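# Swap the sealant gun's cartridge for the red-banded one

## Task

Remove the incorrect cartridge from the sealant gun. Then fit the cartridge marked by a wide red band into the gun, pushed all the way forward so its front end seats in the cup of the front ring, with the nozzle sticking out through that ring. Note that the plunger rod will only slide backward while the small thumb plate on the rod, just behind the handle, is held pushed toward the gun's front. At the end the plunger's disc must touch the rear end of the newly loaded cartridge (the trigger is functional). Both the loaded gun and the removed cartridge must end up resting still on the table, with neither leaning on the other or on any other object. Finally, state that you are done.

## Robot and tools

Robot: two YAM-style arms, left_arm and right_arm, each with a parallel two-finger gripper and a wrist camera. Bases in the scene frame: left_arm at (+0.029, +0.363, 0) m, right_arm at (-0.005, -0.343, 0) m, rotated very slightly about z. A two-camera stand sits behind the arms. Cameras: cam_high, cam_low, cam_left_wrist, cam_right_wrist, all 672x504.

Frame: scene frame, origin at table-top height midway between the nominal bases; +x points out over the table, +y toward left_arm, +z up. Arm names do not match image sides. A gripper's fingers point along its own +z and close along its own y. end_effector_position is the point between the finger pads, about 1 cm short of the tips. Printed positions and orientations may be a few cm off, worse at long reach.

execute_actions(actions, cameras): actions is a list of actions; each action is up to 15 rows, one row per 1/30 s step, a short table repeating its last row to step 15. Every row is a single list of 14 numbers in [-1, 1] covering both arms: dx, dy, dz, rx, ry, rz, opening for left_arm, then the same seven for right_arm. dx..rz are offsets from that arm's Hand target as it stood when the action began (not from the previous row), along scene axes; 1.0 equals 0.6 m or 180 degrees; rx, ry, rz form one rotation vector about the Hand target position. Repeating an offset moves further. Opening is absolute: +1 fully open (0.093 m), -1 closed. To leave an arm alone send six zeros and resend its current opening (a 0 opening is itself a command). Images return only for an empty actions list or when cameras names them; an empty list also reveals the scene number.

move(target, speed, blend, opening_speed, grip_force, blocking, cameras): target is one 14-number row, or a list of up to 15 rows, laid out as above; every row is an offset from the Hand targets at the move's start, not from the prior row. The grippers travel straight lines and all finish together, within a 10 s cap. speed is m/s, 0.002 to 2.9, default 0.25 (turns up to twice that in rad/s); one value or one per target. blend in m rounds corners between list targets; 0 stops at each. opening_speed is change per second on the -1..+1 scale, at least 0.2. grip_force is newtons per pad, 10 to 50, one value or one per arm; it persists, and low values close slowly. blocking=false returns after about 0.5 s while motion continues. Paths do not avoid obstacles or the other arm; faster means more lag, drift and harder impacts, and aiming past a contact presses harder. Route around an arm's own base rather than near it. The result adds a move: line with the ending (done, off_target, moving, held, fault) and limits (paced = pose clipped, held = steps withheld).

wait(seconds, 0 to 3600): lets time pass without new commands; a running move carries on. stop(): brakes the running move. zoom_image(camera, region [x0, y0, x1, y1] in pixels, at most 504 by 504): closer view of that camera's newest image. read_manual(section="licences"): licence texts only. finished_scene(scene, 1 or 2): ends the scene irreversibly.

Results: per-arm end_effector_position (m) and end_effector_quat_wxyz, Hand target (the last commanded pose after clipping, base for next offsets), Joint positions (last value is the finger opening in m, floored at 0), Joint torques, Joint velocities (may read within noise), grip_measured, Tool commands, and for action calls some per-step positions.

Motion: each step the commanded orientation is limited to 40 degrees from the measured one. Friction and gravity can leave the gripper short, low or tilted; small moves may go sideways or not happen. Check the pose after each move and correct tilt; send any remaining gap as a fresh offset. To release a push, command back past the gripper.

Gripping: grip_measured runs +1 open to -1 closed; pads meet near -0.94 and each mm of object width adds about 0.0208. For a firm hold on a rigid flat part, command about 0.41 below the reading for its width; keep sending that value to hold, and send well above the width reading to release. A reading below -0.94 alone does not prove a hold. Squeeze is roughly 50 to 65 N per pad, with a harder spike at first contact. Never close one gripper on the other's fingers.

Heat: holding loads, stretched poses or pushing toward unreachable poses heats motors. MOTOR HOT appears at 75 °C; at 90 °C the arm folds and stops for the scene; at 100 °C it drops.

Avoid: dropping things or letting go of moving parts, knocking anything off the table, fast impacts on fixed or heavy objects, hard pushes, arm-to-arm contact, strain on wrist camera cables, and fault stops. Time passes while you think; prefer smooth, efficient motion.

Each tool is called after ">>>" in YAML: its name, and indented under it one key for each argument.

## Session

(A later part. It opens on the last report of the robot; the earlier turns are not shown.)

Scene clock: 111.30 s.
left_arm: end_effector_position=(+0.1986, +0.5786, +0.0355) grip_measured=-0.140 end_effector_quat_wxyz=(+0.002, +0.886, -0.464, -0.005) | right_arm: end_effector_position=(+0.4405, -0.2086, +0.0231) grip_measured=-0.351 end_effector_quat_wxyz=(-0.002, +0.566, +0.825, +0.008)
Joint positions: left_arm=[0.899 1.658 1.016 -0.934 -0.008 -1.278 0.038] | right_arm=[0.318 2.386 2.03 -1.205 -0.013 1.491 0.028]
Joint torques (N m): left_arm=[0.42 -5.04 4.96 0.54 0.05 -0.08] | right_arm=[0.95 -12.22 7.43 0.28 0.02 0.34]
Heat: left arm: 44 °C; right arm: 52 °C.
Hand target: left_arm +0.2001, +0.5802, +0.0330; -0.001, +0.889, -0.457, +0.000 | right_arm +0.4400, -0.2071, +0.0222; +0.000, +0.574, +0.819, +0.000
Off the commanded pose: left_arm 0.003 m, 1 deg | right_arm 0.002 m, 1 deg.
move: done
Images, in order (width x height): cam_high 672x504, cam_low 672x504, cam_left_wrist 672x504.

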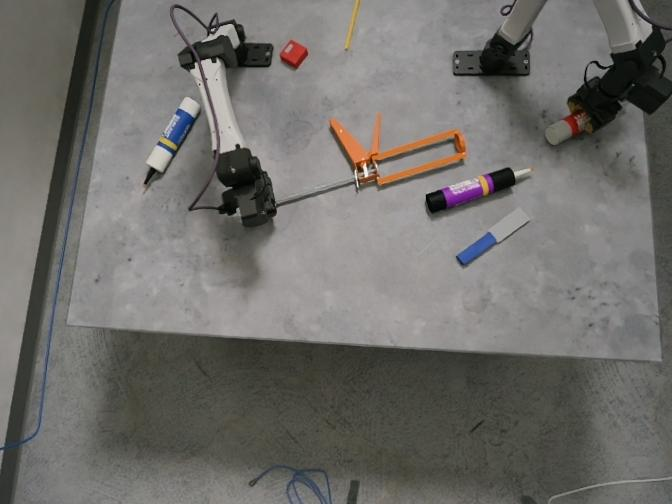

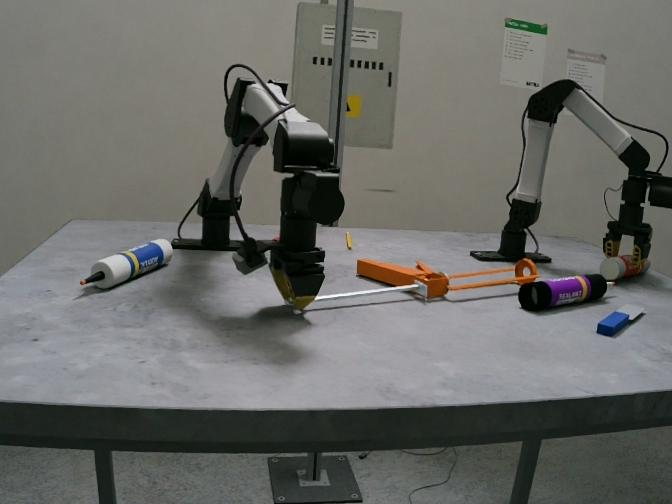

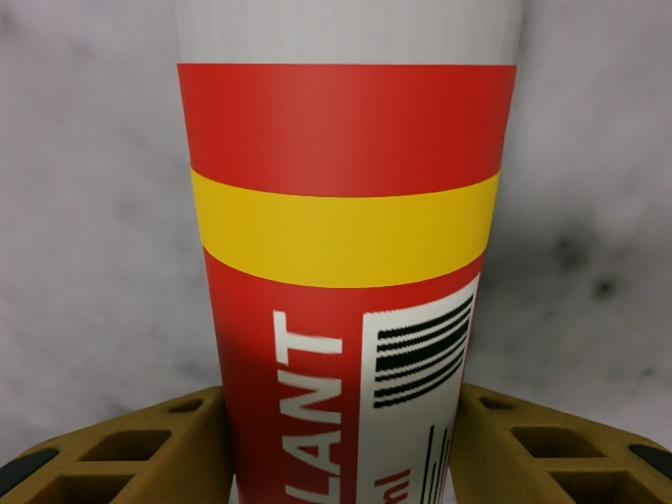

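>>> move:
  target:
    - [0,0,-0.011,0,0,0,-0.5,0,0,0,0,0,0,-0.9]
    - [0,0,-0.011,0,0,0,0.4,0,0,0,0,0,0,-0.9]
  speed: 0.04
  opening_speed: 0.5
  cameras: ["cam_left_wrist","cam_low","cam_high"]

Scene clock: 114.23 s.
left_arm: end_effector_position=(+0.2003, +0.5804, +0.0299) grip_measured=+0.398 end_effector_quat_wxyz=(-0.003, +0.886, -0.464, -0.003) | right_arm: end_effector_position=(+0.4405, -0.2086, +0.0231) grip_measured=-0.351 end_effector_quat_wxyz=(-0.002, +0.566, +0.825, +0.008)
Joint positions: left_arm=[0.899 1.668 1.003 -0.901 -0.007 -1.278 0.064] | right_arm=[0.318 2.386 2.03 -1.205 -0.013 1.491 0.028]
Joint torques (N m): left_arm=[0.38 -5.19 4.68 0.48 0.03 -0.12] | right_arm=[0.98 -12.23 7.45 0.3 0.02 0.34]
Heat: left arm: 44 °C; right arm: 52 °C.
Hand target: left_arm +0.2000, +0.5801, +0.0264; +0.000, +0.889, -0.457, +0.000 | right_arm +0.4400, -0.2071, +0.0222; +0.000, +0.574, +0.819, +0.000
Off the commanded pose: left_arm 0.003 m, 1 deg | right_arm 0.002 m, 1 deg.
move: done
Images, in order (width x height): cam_high 672x504, cam_low 672x504, cam_left_wrist 672x504.

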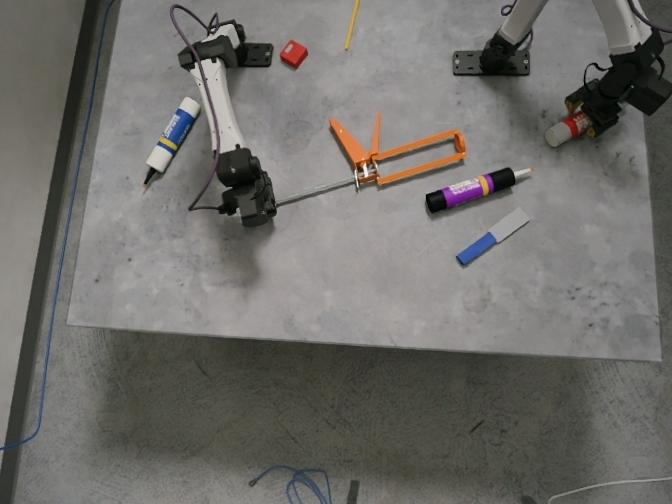

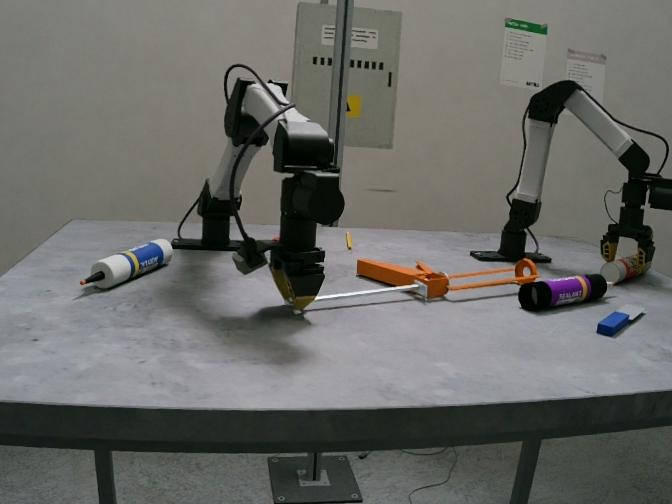

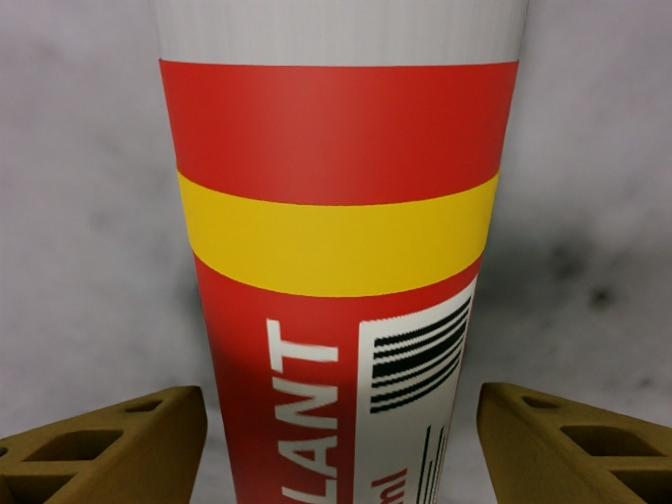

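>>> move:
  target:
    - [0,0,0.15,0,0,0,0.5,0,0,0,0,0,0,-0.9]
    - [0.01,-0.014,0.15,0,0,-0.5,0.5,0,0,0,0,0,0,-0.9]
    - [0.019,-0.0273,0.13,0,0,-0.999,0.5,0,0,0,0,0,0,-0.9]
  speed: 0.3
  blend: 0.01
  cameras: ["cam_left_wrist","cam_low","cam_high"]

Scene clock: 121.30 s.
left_arm: end_effector_position=(+0.2098, +0.5652, +0.1046) grip_measured=+0.498 end_effector_quat_wxyz=(-0.004, +0.447, +0.894, -0.004) | right_arm: end_effector_position=(+0.4405, -0.2086, +0.0231) grip_measured=-0.351 end_effector_quat_wxyz=(-0.002, +0.566, +0.825, +0.008)
Joint positions: left_arm=[0.836 1.583 1.222 -1.22 -0.006 1.764 0.069] | right_arm=[0.318 2.386 2.03 -1.205 -0.013 1.491 0.028]
Joint torques (N m): left_arm=[-0.17 -6.17 4.67 0.43 0.14 0.19] | right_arm=[0.95 -12.21 7.46 0.3 0.01 0.34]
Heat: left arm: 43 °C; right arm: 52 °C.
Hand target: left_arm +0.2114, +0.5638, +0.1044; +0.000, +0.456, +0.890, +0.000 | right_arm +0.4400, -0.2071, +0.0222; +0.000, +0.574, +0.819, +0.000
Off the commanded pose: left_arm 0.002 m, 1 deg | right_arm 0.002 m, 1 deg.
move: done
Images, in order (width x height): cam_high 672x504, cam_low 672x504, cam_left_wrist 672x504.

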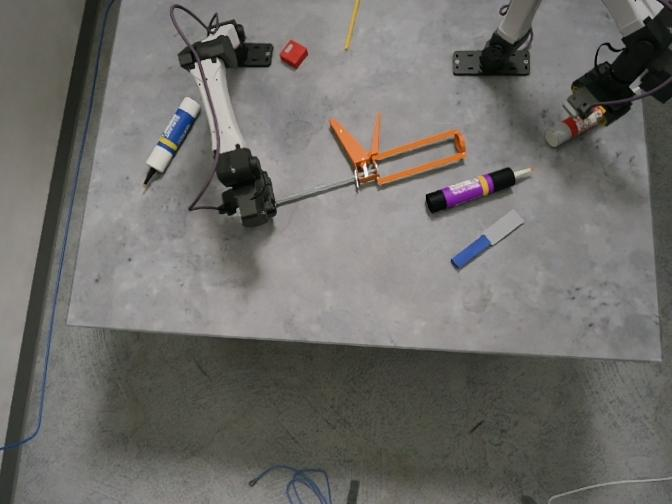

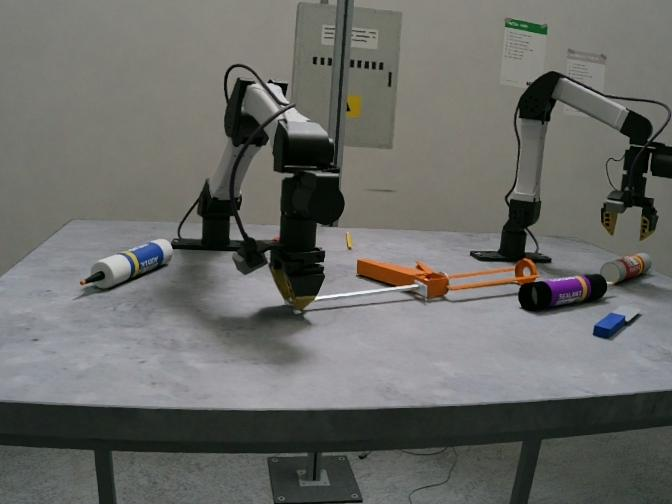

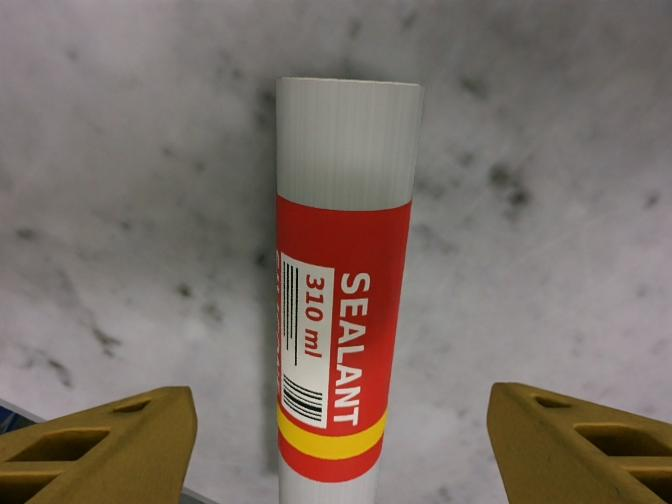

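>>> move:
  target:
    - [-0.0142,0.0227,-0.06,0,0,-0.008,0.5,0,0,0,0,0,0,-0.9]
    - [-0.0142,0.0227,-0.114,0,0,-0.008,0.4,0,0,0,0,0,0,-0.9]
  speed: 0.15
  blend: 0.01
  cameras: ["cam_left_wrist"]

Scene clock: 123.77 s.
left_arm: end_effector_position=(+0.2036, +0.5779, +0.0411) grip_measured=+0.402 end_effector_quat_wxyz=(-0.002, +0.463, +0.886, +0.005) | right_arm: end_effector_position=(+0.4405, -0.2086, +0.0231) grip_measured=-0.351 end_effector_quat_wxyz=(-0.002, +0.566, +0.825, +0.008)
Joint positions: left_arm=[0.884 1.647 1.028 -0.943 -0.006 1.846 0.064] | right_arm=[0.318 2.386 2.03 -1.205 -0.013 1.491 0.028]
Joint torques (N m): left_arm=[0.5 -4.6 4.57 0.46 0.14 0.17] | right_arm=[0.98 -12.22 7.45 0.29 0.02 0.34]
Heat: left arm: 43 °C; right arm: 53 °C.
Hand target: left_arm +0.2028, +0.5774, +0.0359; +0.000, +0.467, +0.884, +0.000 | right_arm +0.4400, -0.2071, +0.0222; +0.000, +0.574, +0.819, +0.000
Off the commanded pose: left_arm 0.005 m, 1 deg | right_arm 0.002 m, 1 deg.
move: done

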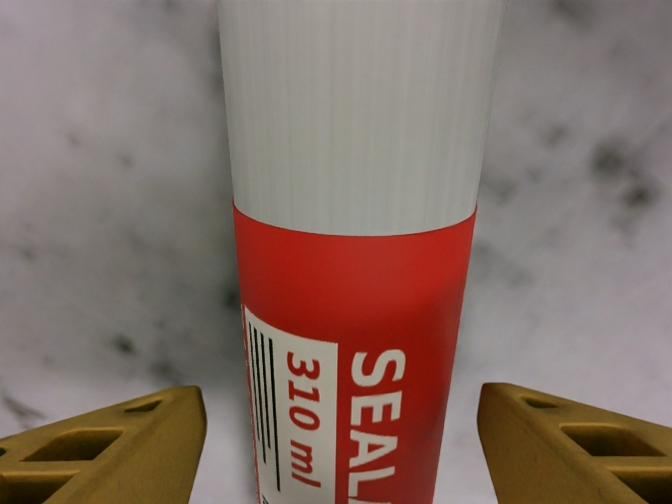

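>>> move:
  target:
    - [0,0,-0.006,0,0,0,0.4,0,0,0,0,0,0,-0.9]
    - [0,0,-0.006,0,0,0,-0.6,0,0,0,0,0,0,-0.9]
    - [0,0,0.06,0,0,0,-0.6,0,0,0,0,0,0,-0.9]
  speed: 0.1
  opening_speed: 0.8
  cameras: ["cam_left_wrist","cam_high","cam_low"]

Scene clock: 128.27 s.
left_arm: end_effector_position=(+0.1969, +0.5696, +0.0563) grip_measured=-0.246 end_effector_quat_wxyz=(-0.008, +0.463, +0.886, -0.025) | right_arm: end_effector_position=(+0.4405, -0.2086, +0.0231) grip_measured=-0.351 end_effector_quat_wxyz=(-0.002, +0.566, +0.825, +0.008)
Joint positions: left_arm=[0.884 1.643 1.087 -1.068 -0.006 1.847 0.033] | right_arm=[0.318 2.386 2.03 -1.205 -0.013 1.491 0.028]
Joint torques (N m): left_arm=[0.44 -8.25 7.88 0.06 0.14 0.16] | right_arm=[0.96 -12.22 7.43 0.3 0.01 0.34]
Heat: left arm: 42 °C; right arm: 53 °C.
Hand target: left_arm +0.2028, +0.5774, +0.0720; +0.000, +0.467, +0.884, +0.000 | right_arm +0.4400, -0.2071, +0.0222; +0.000, +0.574, +0.819, +0.000
Off the commanded pose: left_arm 0.018 m, 3 deg | right_arm 0.002 m, 1 deg.
move: off_target (left_arm)
Images, in order (width x height): cam_high 672x504, cam_low 672x504, cam_left_wrist 672x504.

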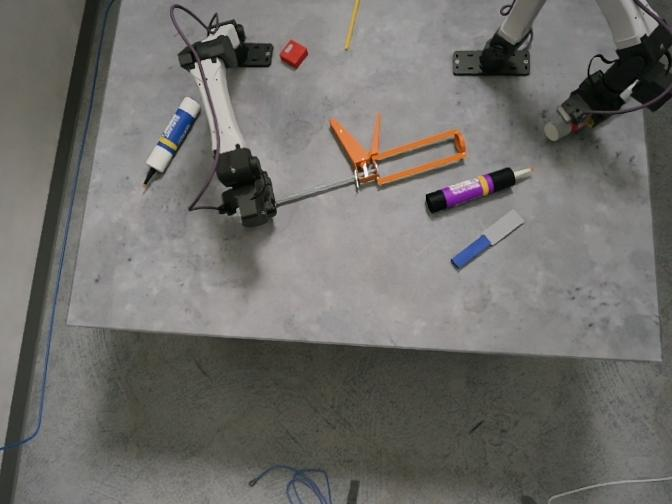

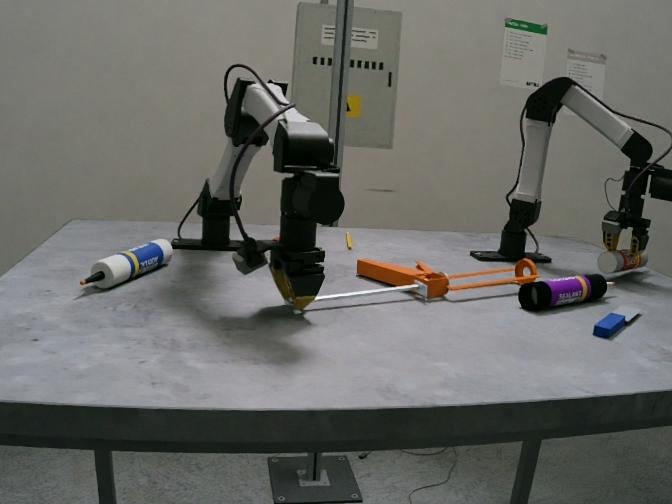

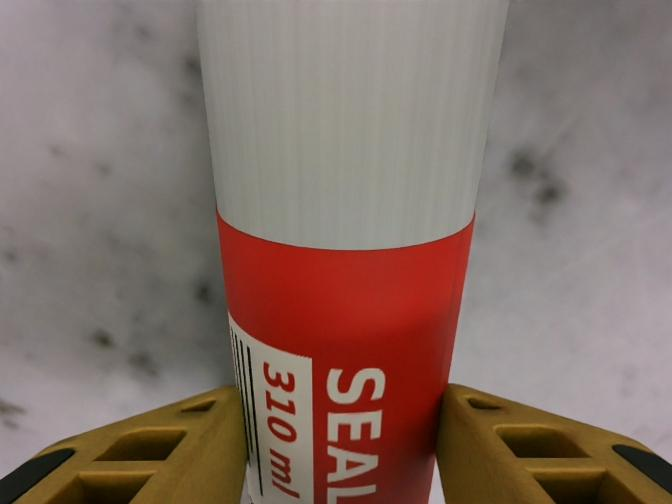

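>>> move:
  target: [0,0,0.05,0,0,0,-0.6,0,0,0,0,0,0,-0.9]
  speed: 0.1
  cameras: ["cam_left_wrist","cam_high","cam_low"]

>>> zoom_image:
  camera: "cam_low"
  region: [520, 180, 672, 300]

Scene clock: 129.57 s.
left_arm: end_effector_position=(+0.1981, +0.5710, +0.0868) grip_measured=-0.244 end_effector_quat_wxyz=(-0.008, +0.463, +0.886, -0.024) | right_arm: end_effector_position=(+0.4405, -0.2086, +0.0231) grip_measured=-0.351 end_effector_quat_wxyz=(-0.002, +0.566, +0.825, +0.008)
Joint positions: left_arm=[0.884 1.618 1.185 -1.188 -0.006 1.847 0.033] | right_arm=[0.318 2.386 2.03 -1.205 -0.013 1.491 0.028]
Joint torques (N m): left_arm=[0.47 -7.84 8.08 0.11 0.13 0.15] | right_arm=[0.96 -12.19 7.46 0.3 0.01 0.35]
Heat: left arm: 42 °C; right arm: 53 °C.
Hand target: left_arm +0.2029, +0.5774, +0.1020; +0.000, +0.467, +0.884, +0.000 | right_arm +0.4400, -0.2071, +0.0222; +0.000, +0.574, +0.819, +0.000
Off the commanded pose: left_arm 0.017 m, 3 deg | right_arm 0.002 m, 1 deg.
move: off_target (left_arm)
Images, in order (width x height): cam_high 672x504, cam_low 672x504, cam_left_wrist 672x504.

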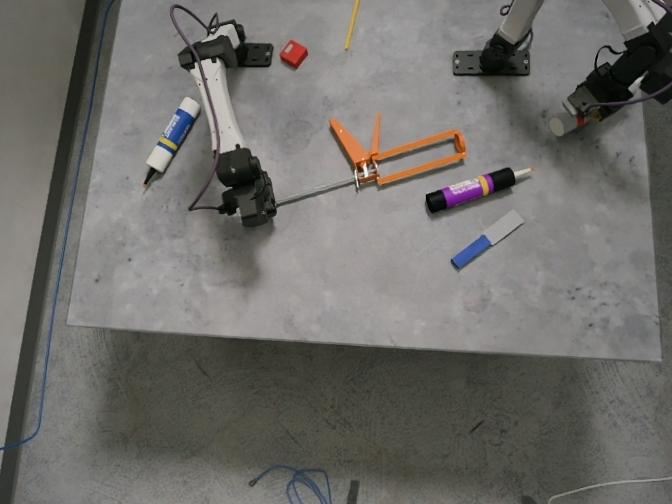

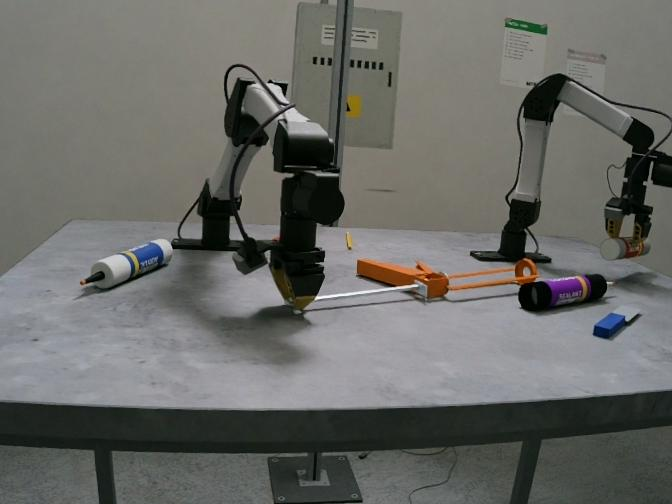

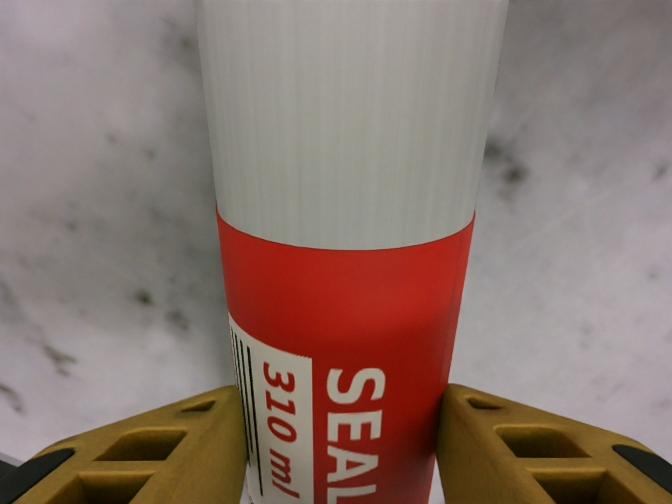

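Scaled by 3.316.

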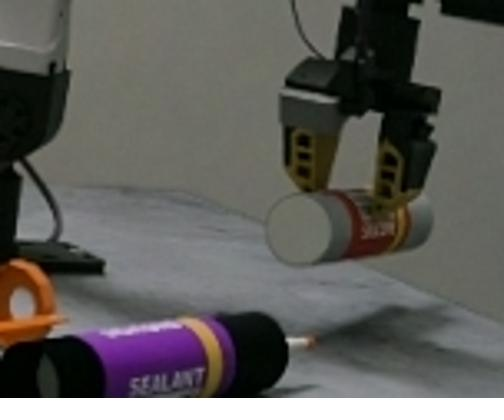

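>>> move:
  target:
    - [0,0,0.12,0,0,0,-0.6,0,0,0,0,0,0,-0.9]
    - [0.2485,-0.862,0.11,-0.075,-0.0378,-0.0841,-0.6,0,0,0,0,0,0,-0.9]
  speed: 0.2
  blend: 0.02
  cameras: ["cam_left_wrist","cam_high","cam_low"]

>>> zoom_image:
  camera: "cam_low"
  region: [360, 160, 600, 320]

>>> zoom_image:
  camera: "cam_high"
  region: [300, 90, 520, 220]

Scene clock: 134.50 s.
left_arm: end_effector_position=(+0.3455, +0.0667, +0.1584) grip_measured=-0.244 end_effector_quat_wxyz=(+0.089, +0.581, +0.806, -0.071) | right_arm: end_effector_position=(+0.4405, -0.2086, +0.0231) grip_measured=-0.351 end_effector_quat_wxyz=(-0.002, +0.566, +0.825, +0.008)
Joint positions: left_arm=[-0.704 2.041 1.985 -1.325 0.127 0.533 0.033] | right_arm=[0.318 2.386 2.03 -1.205 -0.013 1.491 0.028]
Joint torques (N m): left_arm=[0.18 -9.1 8.77 0.82 0.21 -0.11] | right_arm=[0.95 -12.21 7.45 0.3 0.02 0.33]
Heat: left arm: 42 °C; right arm: 53 °C.
Hand target: left_arm +0.3521, +0.0602, +0.1681; +0.107, +0.575, +0.807, -0.076 | right_arm +0.4400, -0.2071, +0.0222; +0.000, +0.574, +0.819, +0.000
Off the commanded pose: left_arm 0.013 m, 2 deg | right_arm 0.002 m, 1 deg.
move: off_target (left_arm)
Images, in order (width x height): cam_high 672x504, cam_low 672x504, cam_left_wrist 672x504.

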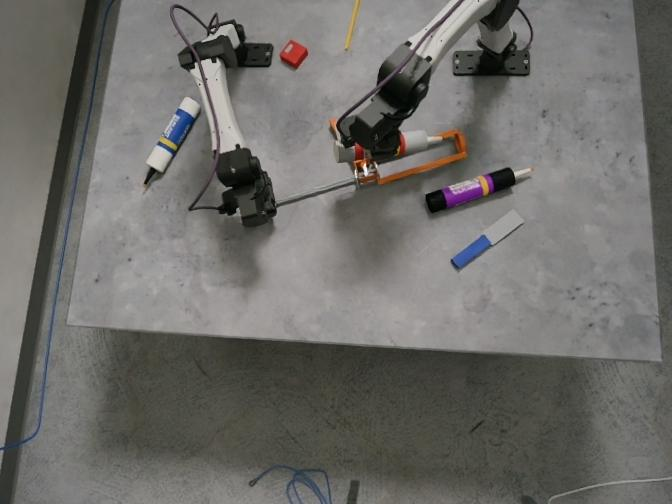

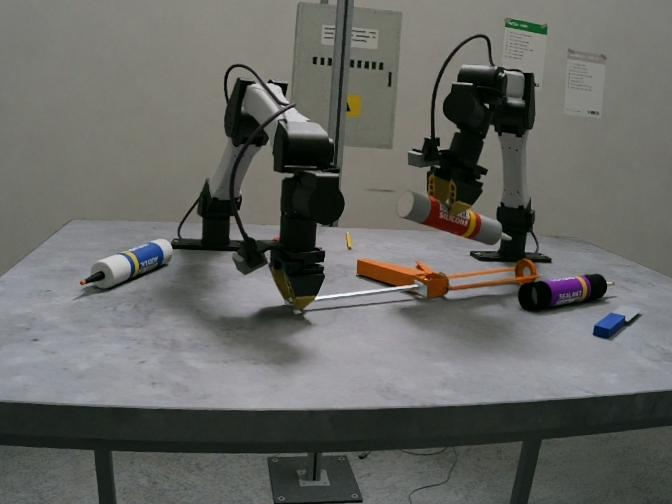

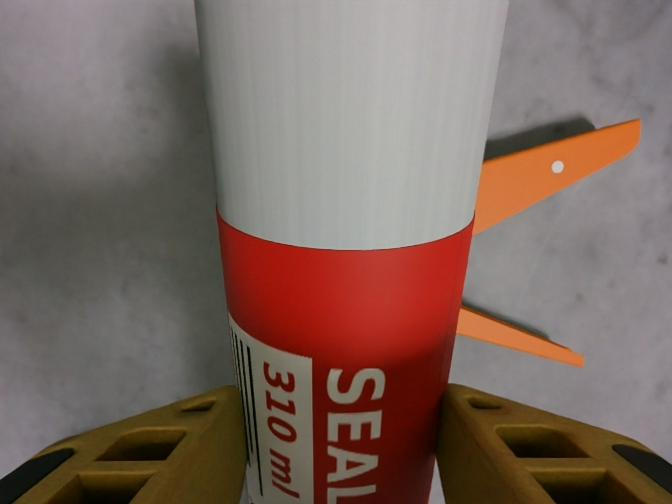

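Scaled by 2.100.

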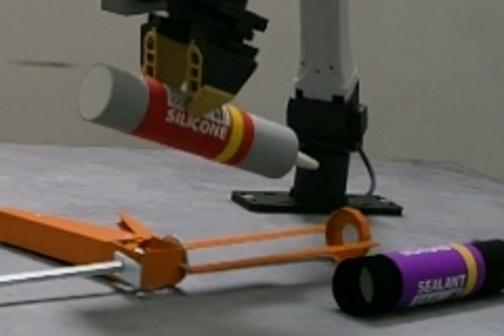

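Scaled by 2.291.

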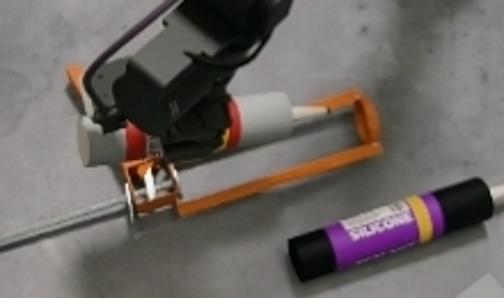

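>>> move:
  target: [-0.0033,0.009,-0.1057,0,0,0,-0.6,0,0,0,0,0,0,-0.9]
  speed: 0.12
  cameras: ["cam_left_wrist","cam_high","cam_low"]

>>> zoom_image:
  camera: "cam_low"
  region: [380, 200, 580, 320]

>>> zoom_image:
  camera: "cam_high"
  region: [340, 110, 500, 210]

Scene clock: 136.17 s.
left_arm: end_effector_position=(+0.3436, +0.0687, +0.0877) grip_measured=-0.244 end_effector_quat_wxyz=(+0.077, +0.581, +0.808, -0.070) | right_arm: end_effector_position=(+0.4405, -0.2086, +0.0231) grip_measured=-0.351 end_effector_quat_wxyz=(-0.002, +0.566, +0.825, +0.008)
Joint positions: left_arm=[-0.703 2.041 1.708 -1.073 0.127 0.533 0.033] | right_arm=[0.318 2.386 2.03 -1.205 -0.013 1.491 0.028]
Joint torques (N m): left_arm=[0.64 -12.94 5.89 0.93 0.21 -0.07] | right_arm=[0.98 -12.22 7.46 0.29 0.02 0.33]
Heat: left arm: 42 °C; right arm: 54 °C.
Hand target: left_arm +0.3500, +0.0656, +0.1046; +0.107, +0.575, +0.807, -0.076 | right_arm +0.4400, -0.2071, +0.0222; +0.000, +0.574, +0.819, +0.000
Off the commanded pose: left_arm 0.018 m, 4 deg | right_arm 0.002 m, 1 deg.
move: off_target (left_arm)
Images, in order (width x height): cam_high 672x504, cam_low 672x504, cam_left_wrist 672x504.

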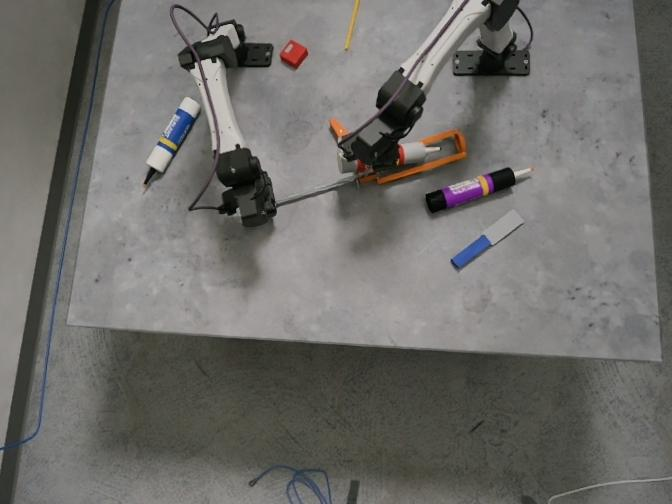

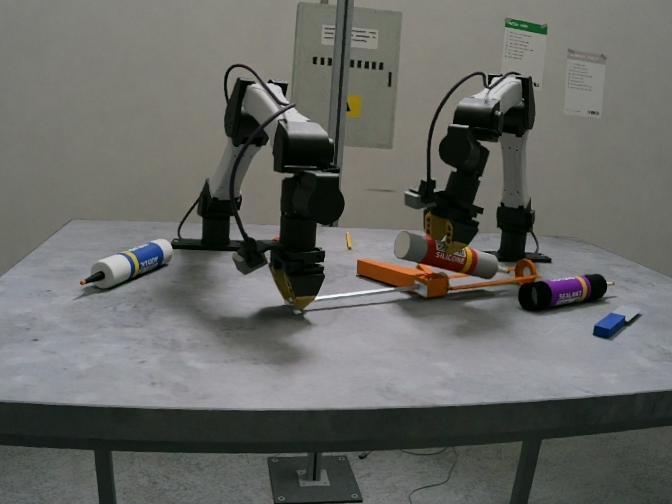

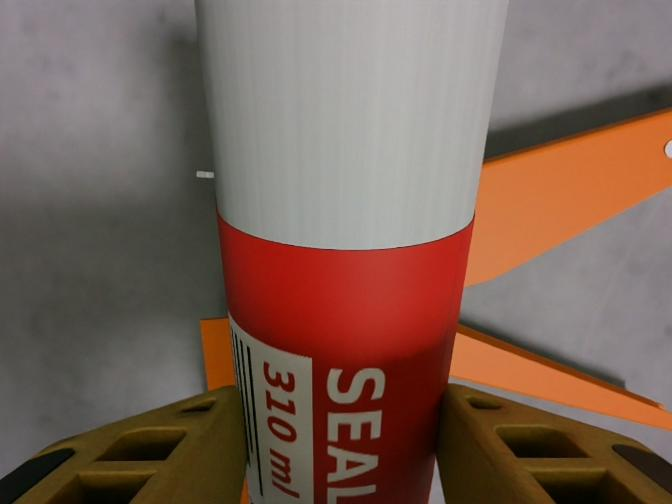

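Scaled by 2.520.

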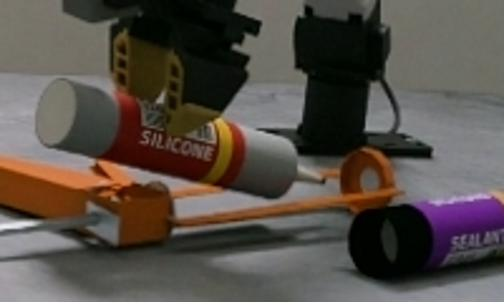

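Scaled by 3.150.

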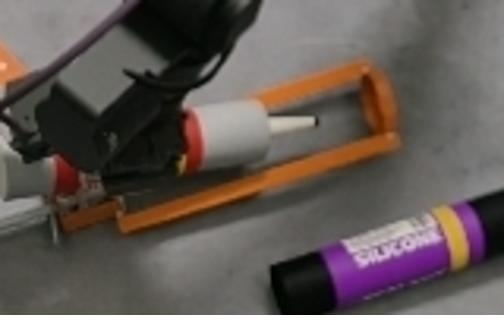

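>>> move:
  target: [-0.0208,0.0695,-0.02,0,0,0,-0.6,0,0,0,0,0,0,-0.9]
  speed: 0.06
  cameras: ["cam_left_wrist","cam_high","cam_low"]

>>> zoom_image:
  camera: "cam_low"
  region: [380, 200, 580, 320]

>>> zoom_image:
  camera: "cam_high"
  region: [340, 110, 500, 210]

Scene clock: 138.30 s.
left_arm: end_effector_position=(+0.3325, +0.1126, +0.0742) grip_measured=-0.244 end_effector_quat_wxyz=(+0.073, +0.571, +0.815, -0.067) | right_arm: end_effector_position=(+0.4405, -0.2086, +0.0231) grip_measured=-0.351 end_effector_quat_wxyz=(-0.002, +0.566, +0.825, +0.008)
Joint positions: left_arm=[-0.635 1.918 1.481 -0.984 0.131 0.577 0.033] | right_arm=[0.318 2.386 2.03 -1.205 -0.013 1.491 0.028]
Joint torques (N m): left_arm=[0.42 -12.51 5.75 0.89 0.3 0.14] | right_arm=[0.98 -12.21 7.43 0.29 0.02 0.34]
Heat: left arm: 43 °C; right arm: 54 °C.
Hand target: left_arm +0.3376, +0.1074, +0.0927; +0.107, +0.575, +0.807, -0.076 | right_arm +0.4400, -0.2071, +0.0222; +0.000, +0.574, +0.819, +0.000
Off the commanded pose: left_arm 0.020 m, 4 deg | right_arm 0.002 m, 1 deg.
move: off_target (left_arm)
Images, in order (width x height): cam_high 672x504, cam_low 672x504, cam_left_wrist 672x504.

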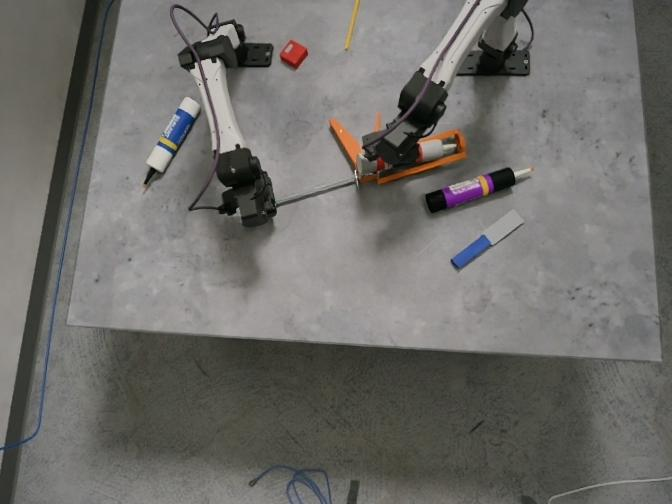

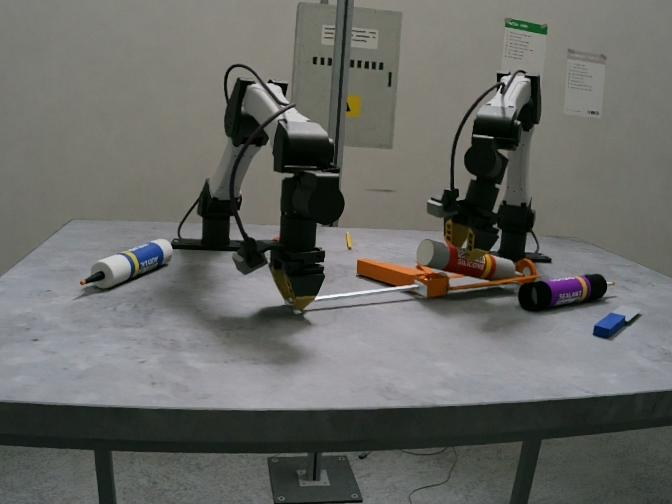

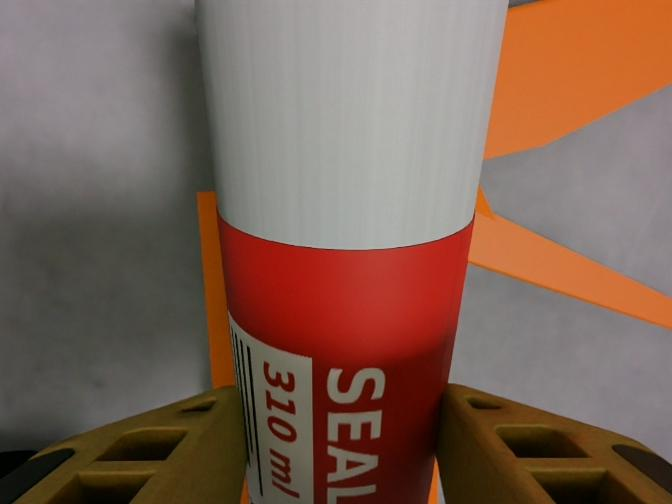

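Scaled by 2.520.

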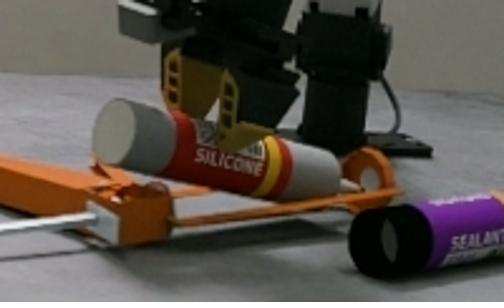

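Scaled by 3.150.

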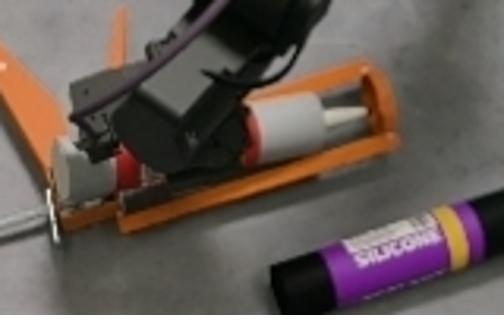

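>>> move:
  target: [-0.0139,0.0405,-0.004,-0.0157,-0.0056,0,-0.6,0,0,0,0,0,0,-0.9]
  speed: 0.05
  cameras: ["cam_left_wrist","cam_high","cam_low"]

>>> zoom_image:
  camera: "cam_low"
  region: [380, 200, 580, 320]

>>> zoom_image:
  camera: "cam_high"
  region: [340, 110, 500, 210]

Scene clock: 139.83 s.
left_arm: end_effector_position=(+0.3254, +0.1329, +0.0759) grip_measured=-0.244 end_effector_quat_wxyz=(+0.103, +0.570, +0.811, -0.087) | right_arm: end_effector_position=(+0.4393, -0.2047, +0.0231) grip_measured=-0.351 end_effector_quat_wxyz=(-0.004, +0.568, +0.823, +0.010)
Joint positions: left_arm=[-0.581 1.803 1.325 -0.889 0.179 0.626 0.033] | right_arm=[0.325 2.386 2.03 -1.205 -0.019 1.504 0.028]
Joint torques (N m): left_arm=[0.73 -11 5.65 0.94 0.32 0.19] | right_arm=[0.35 -12.18 7.47 0.29 0.06 0.19]
Heat: left arm: 43 °C; right arm: 54 °C.
Hand target: left_arm +0.3293, +0.1316, +0.0902; +0.128, +0.573, +0.804, -0.091 | right_arm +0.4400, -0.2071, +0.0222; +0.000, +0.574, +0.819, +0.000
Off the commanded pose: left_arm 0.015 m, 3 deg | right_arm 0.003 m, 1 deg.
move: off_target (left_arm)
Images, in order (width x height): cam_high 672x504, cam_low 672x504, cam_left_wrist 672x504.

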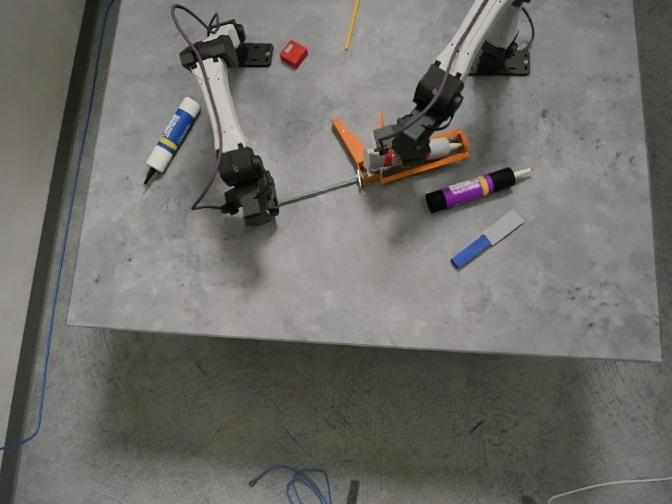

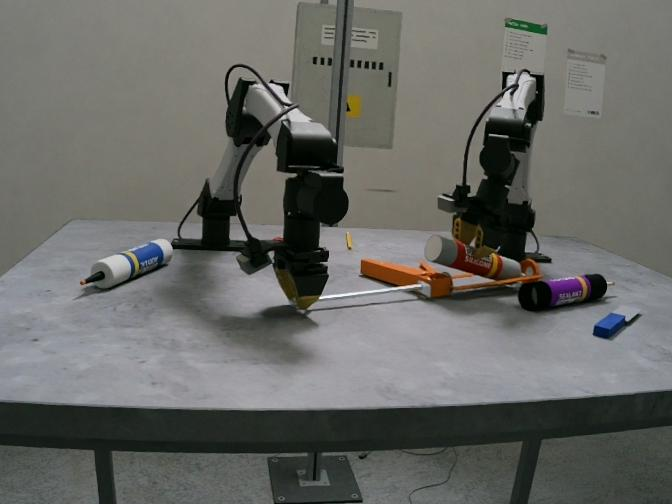

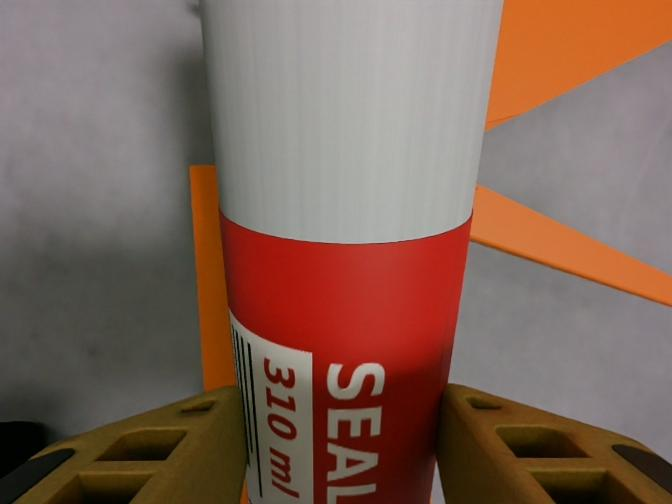

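Scaled by 2.520.

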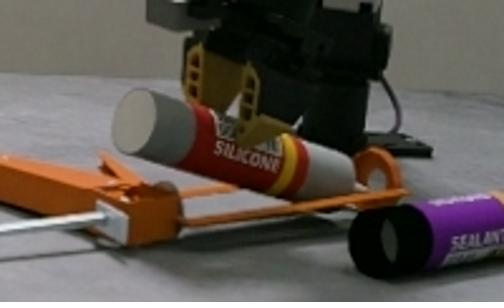

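Scaled by 3.150.

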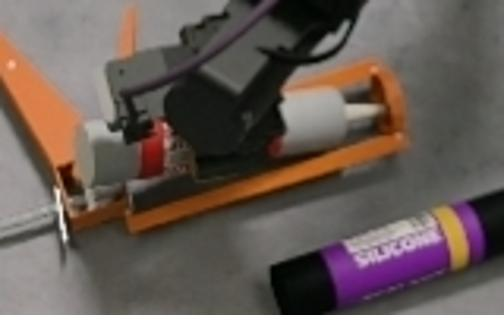

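>>> move:
  target: [0.0084,-0.0236,0.012,0.0131,0.0047,0,-0.6,0,0,0,0,0,0,-0.9]
  speed: 0.06
  cameras: ["cam_high","cam_low"]

>>> zoom_image:
  camera: "cam_low"
  region: [420, 230, 560, 310]

>>> zoom_image:
  camera: "cam_high"
  region: [340, 110, 500, 210]

Scene clock: 141.70 s.
left_arm: end_effector_position=(+0.3256, +0.1262, +0.0870) grip_measured=-0.244 end_effector_quat_wxyz=(+0.091, +0.578, +0.808, -0.077) | right_arm: end_effector_position=(+0.4393, -0.2047, +0.0231) grip_measured=-0.351 end_effector_quat_wxyz=(-0.004, +0.568, +0.823, +0.010)
Joint positions: left_arm=[-0.605 1.828 1.407 -0.968 0.157 0.622 0.033] | right_arm=[0.325 2.386 2.03 -1.205 -0.019 1.504 0.028]
Joint torques (N m): left_arm=[-0.31 -7.79 8.81 0.84 0.19 -0.14] | right_arm=[0.35 -12.18 7.46 0.28 0.06 0.2]
Heat: left arm: 43 °C; right arm: 54 °C.
Hand target: left_arm +0.3343, +0.1174, +0.0975; +0.111, +0.575, +0.807, -0.079 | right_arm +0.4400, -0.2071, +0.0222; +0.000, +0.574, +0.819, +0.000
Off the commanded pose: left_arm 0.016 m, 2 deg | right_arm 0.003 m, 1 deg.
move: off_target (left_arm)

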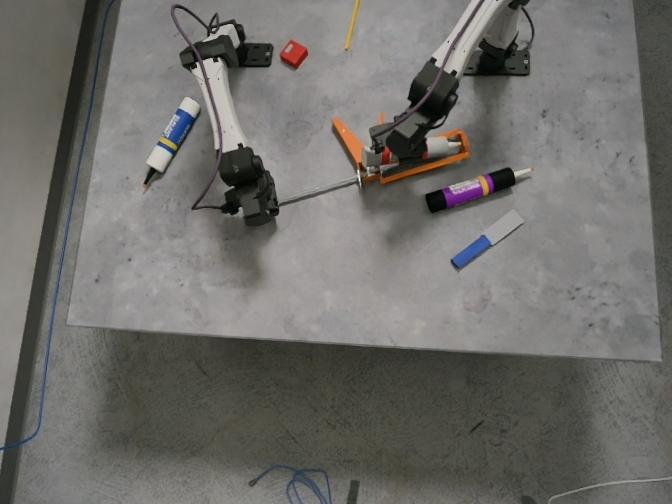

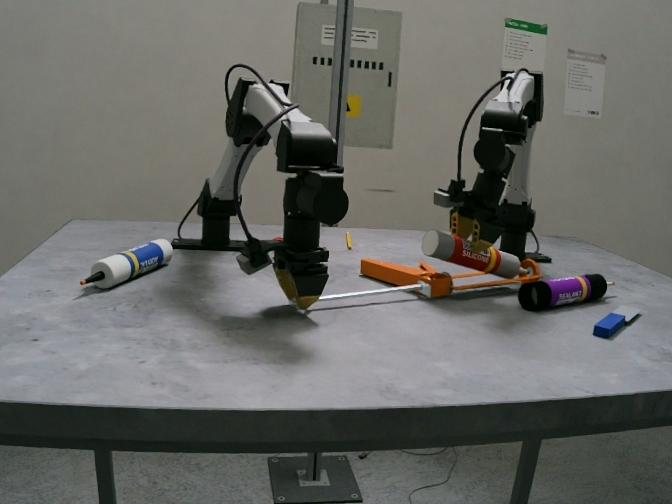

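Scaled by 3.600.

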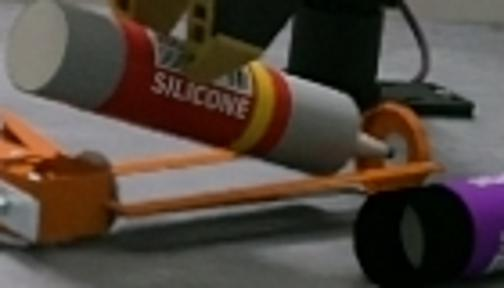

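Scaled by 3.150.

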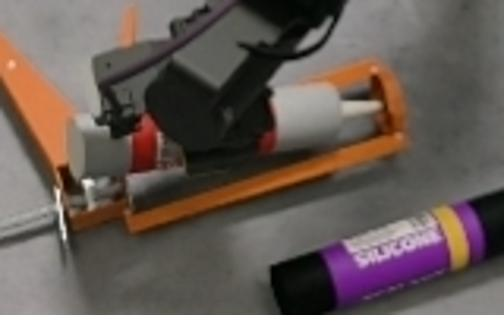

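>>> move:
  target: [-0.0112,0.0314,-0.0105,0,0,0,-0.6,0,0,0,0,0,0,-0.9]
  speed: 0.06
  cameras: ["cam_high","cam_low"]

>>> zoom_image:
  camera: "cam_low"
  region: [420, 230, 560, 310]

>>> zoom_image:
  camera: "cam_high"
  region: [340, 110, 500, 210]

Scene clock: 142.97 s.
left_arm: end_effector_position=(+0.3219, +0.1411, +0.0752) grip_measured=-0.244 end_effector_quat_wxyz=(+0.078, +0.571, +0.814, -0.075) | right_arm: end_effector_position=(+0.4393, -0.2047, +0.0231) grip_measured=-0.351 end_effector_quat_wxyz=(-0.004, +0.568, +0.823, +0.010)
Joint positions: left_arm=[-0.579 1.818 1.351 -0.952 0.154 0.633 0.033] | right_arm=[0.325 2.386 2.03 -1.205 -0.019 1.504 0.028]
Joint torques (N m): left_arm=[0.31 -11.3 5.83 0.95 0.26 0.13] | right_arm=[0.4 -12.15 7.46 0.3 0.07 0.19]
Heat: left arm: 43 °C; right arm: 54 °C.
Hand target: left_arm +0.3276, +0.1363, +0.0911; +0.111, +0.575, +0.807, -0.079 | right_arm +0.4400, -0.2071, +0.0222; +0.000, +0.574, +0.819, +0.000
Off the commanded pose: left_arm 0.018 m, 4 deg | right_arm 0.003 m, 1 deg.
move: off_target (left_arm)

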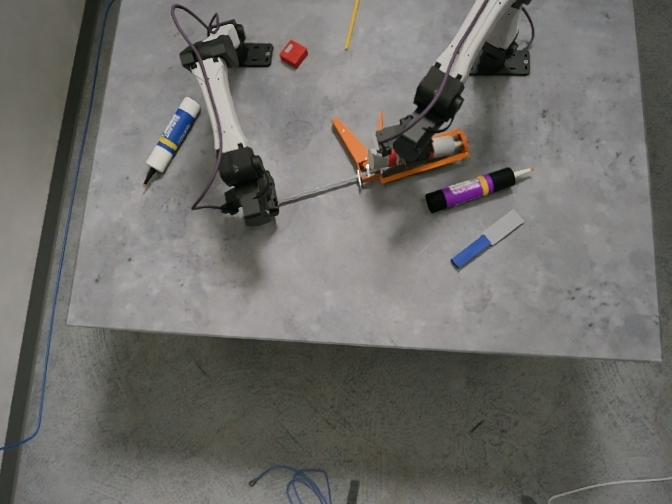

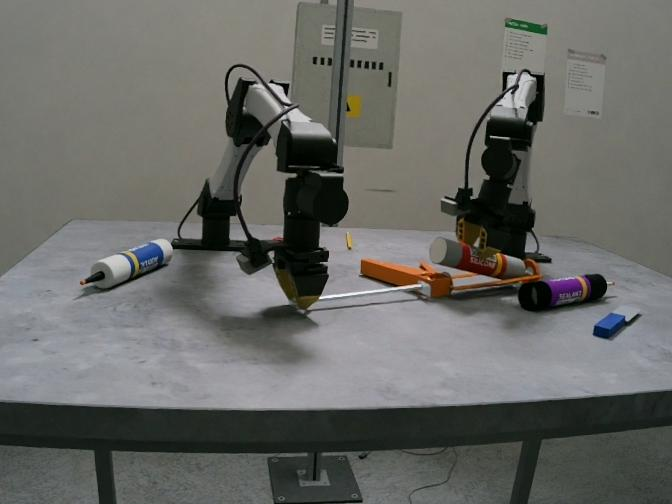

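Scaled by 3.600.

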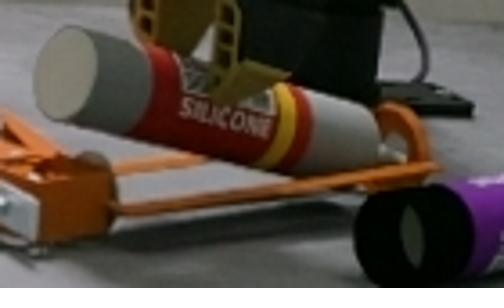

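Scaled by 3.150.

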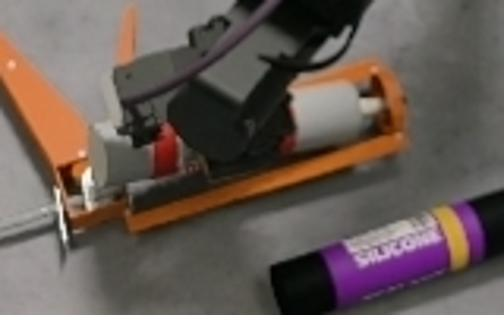

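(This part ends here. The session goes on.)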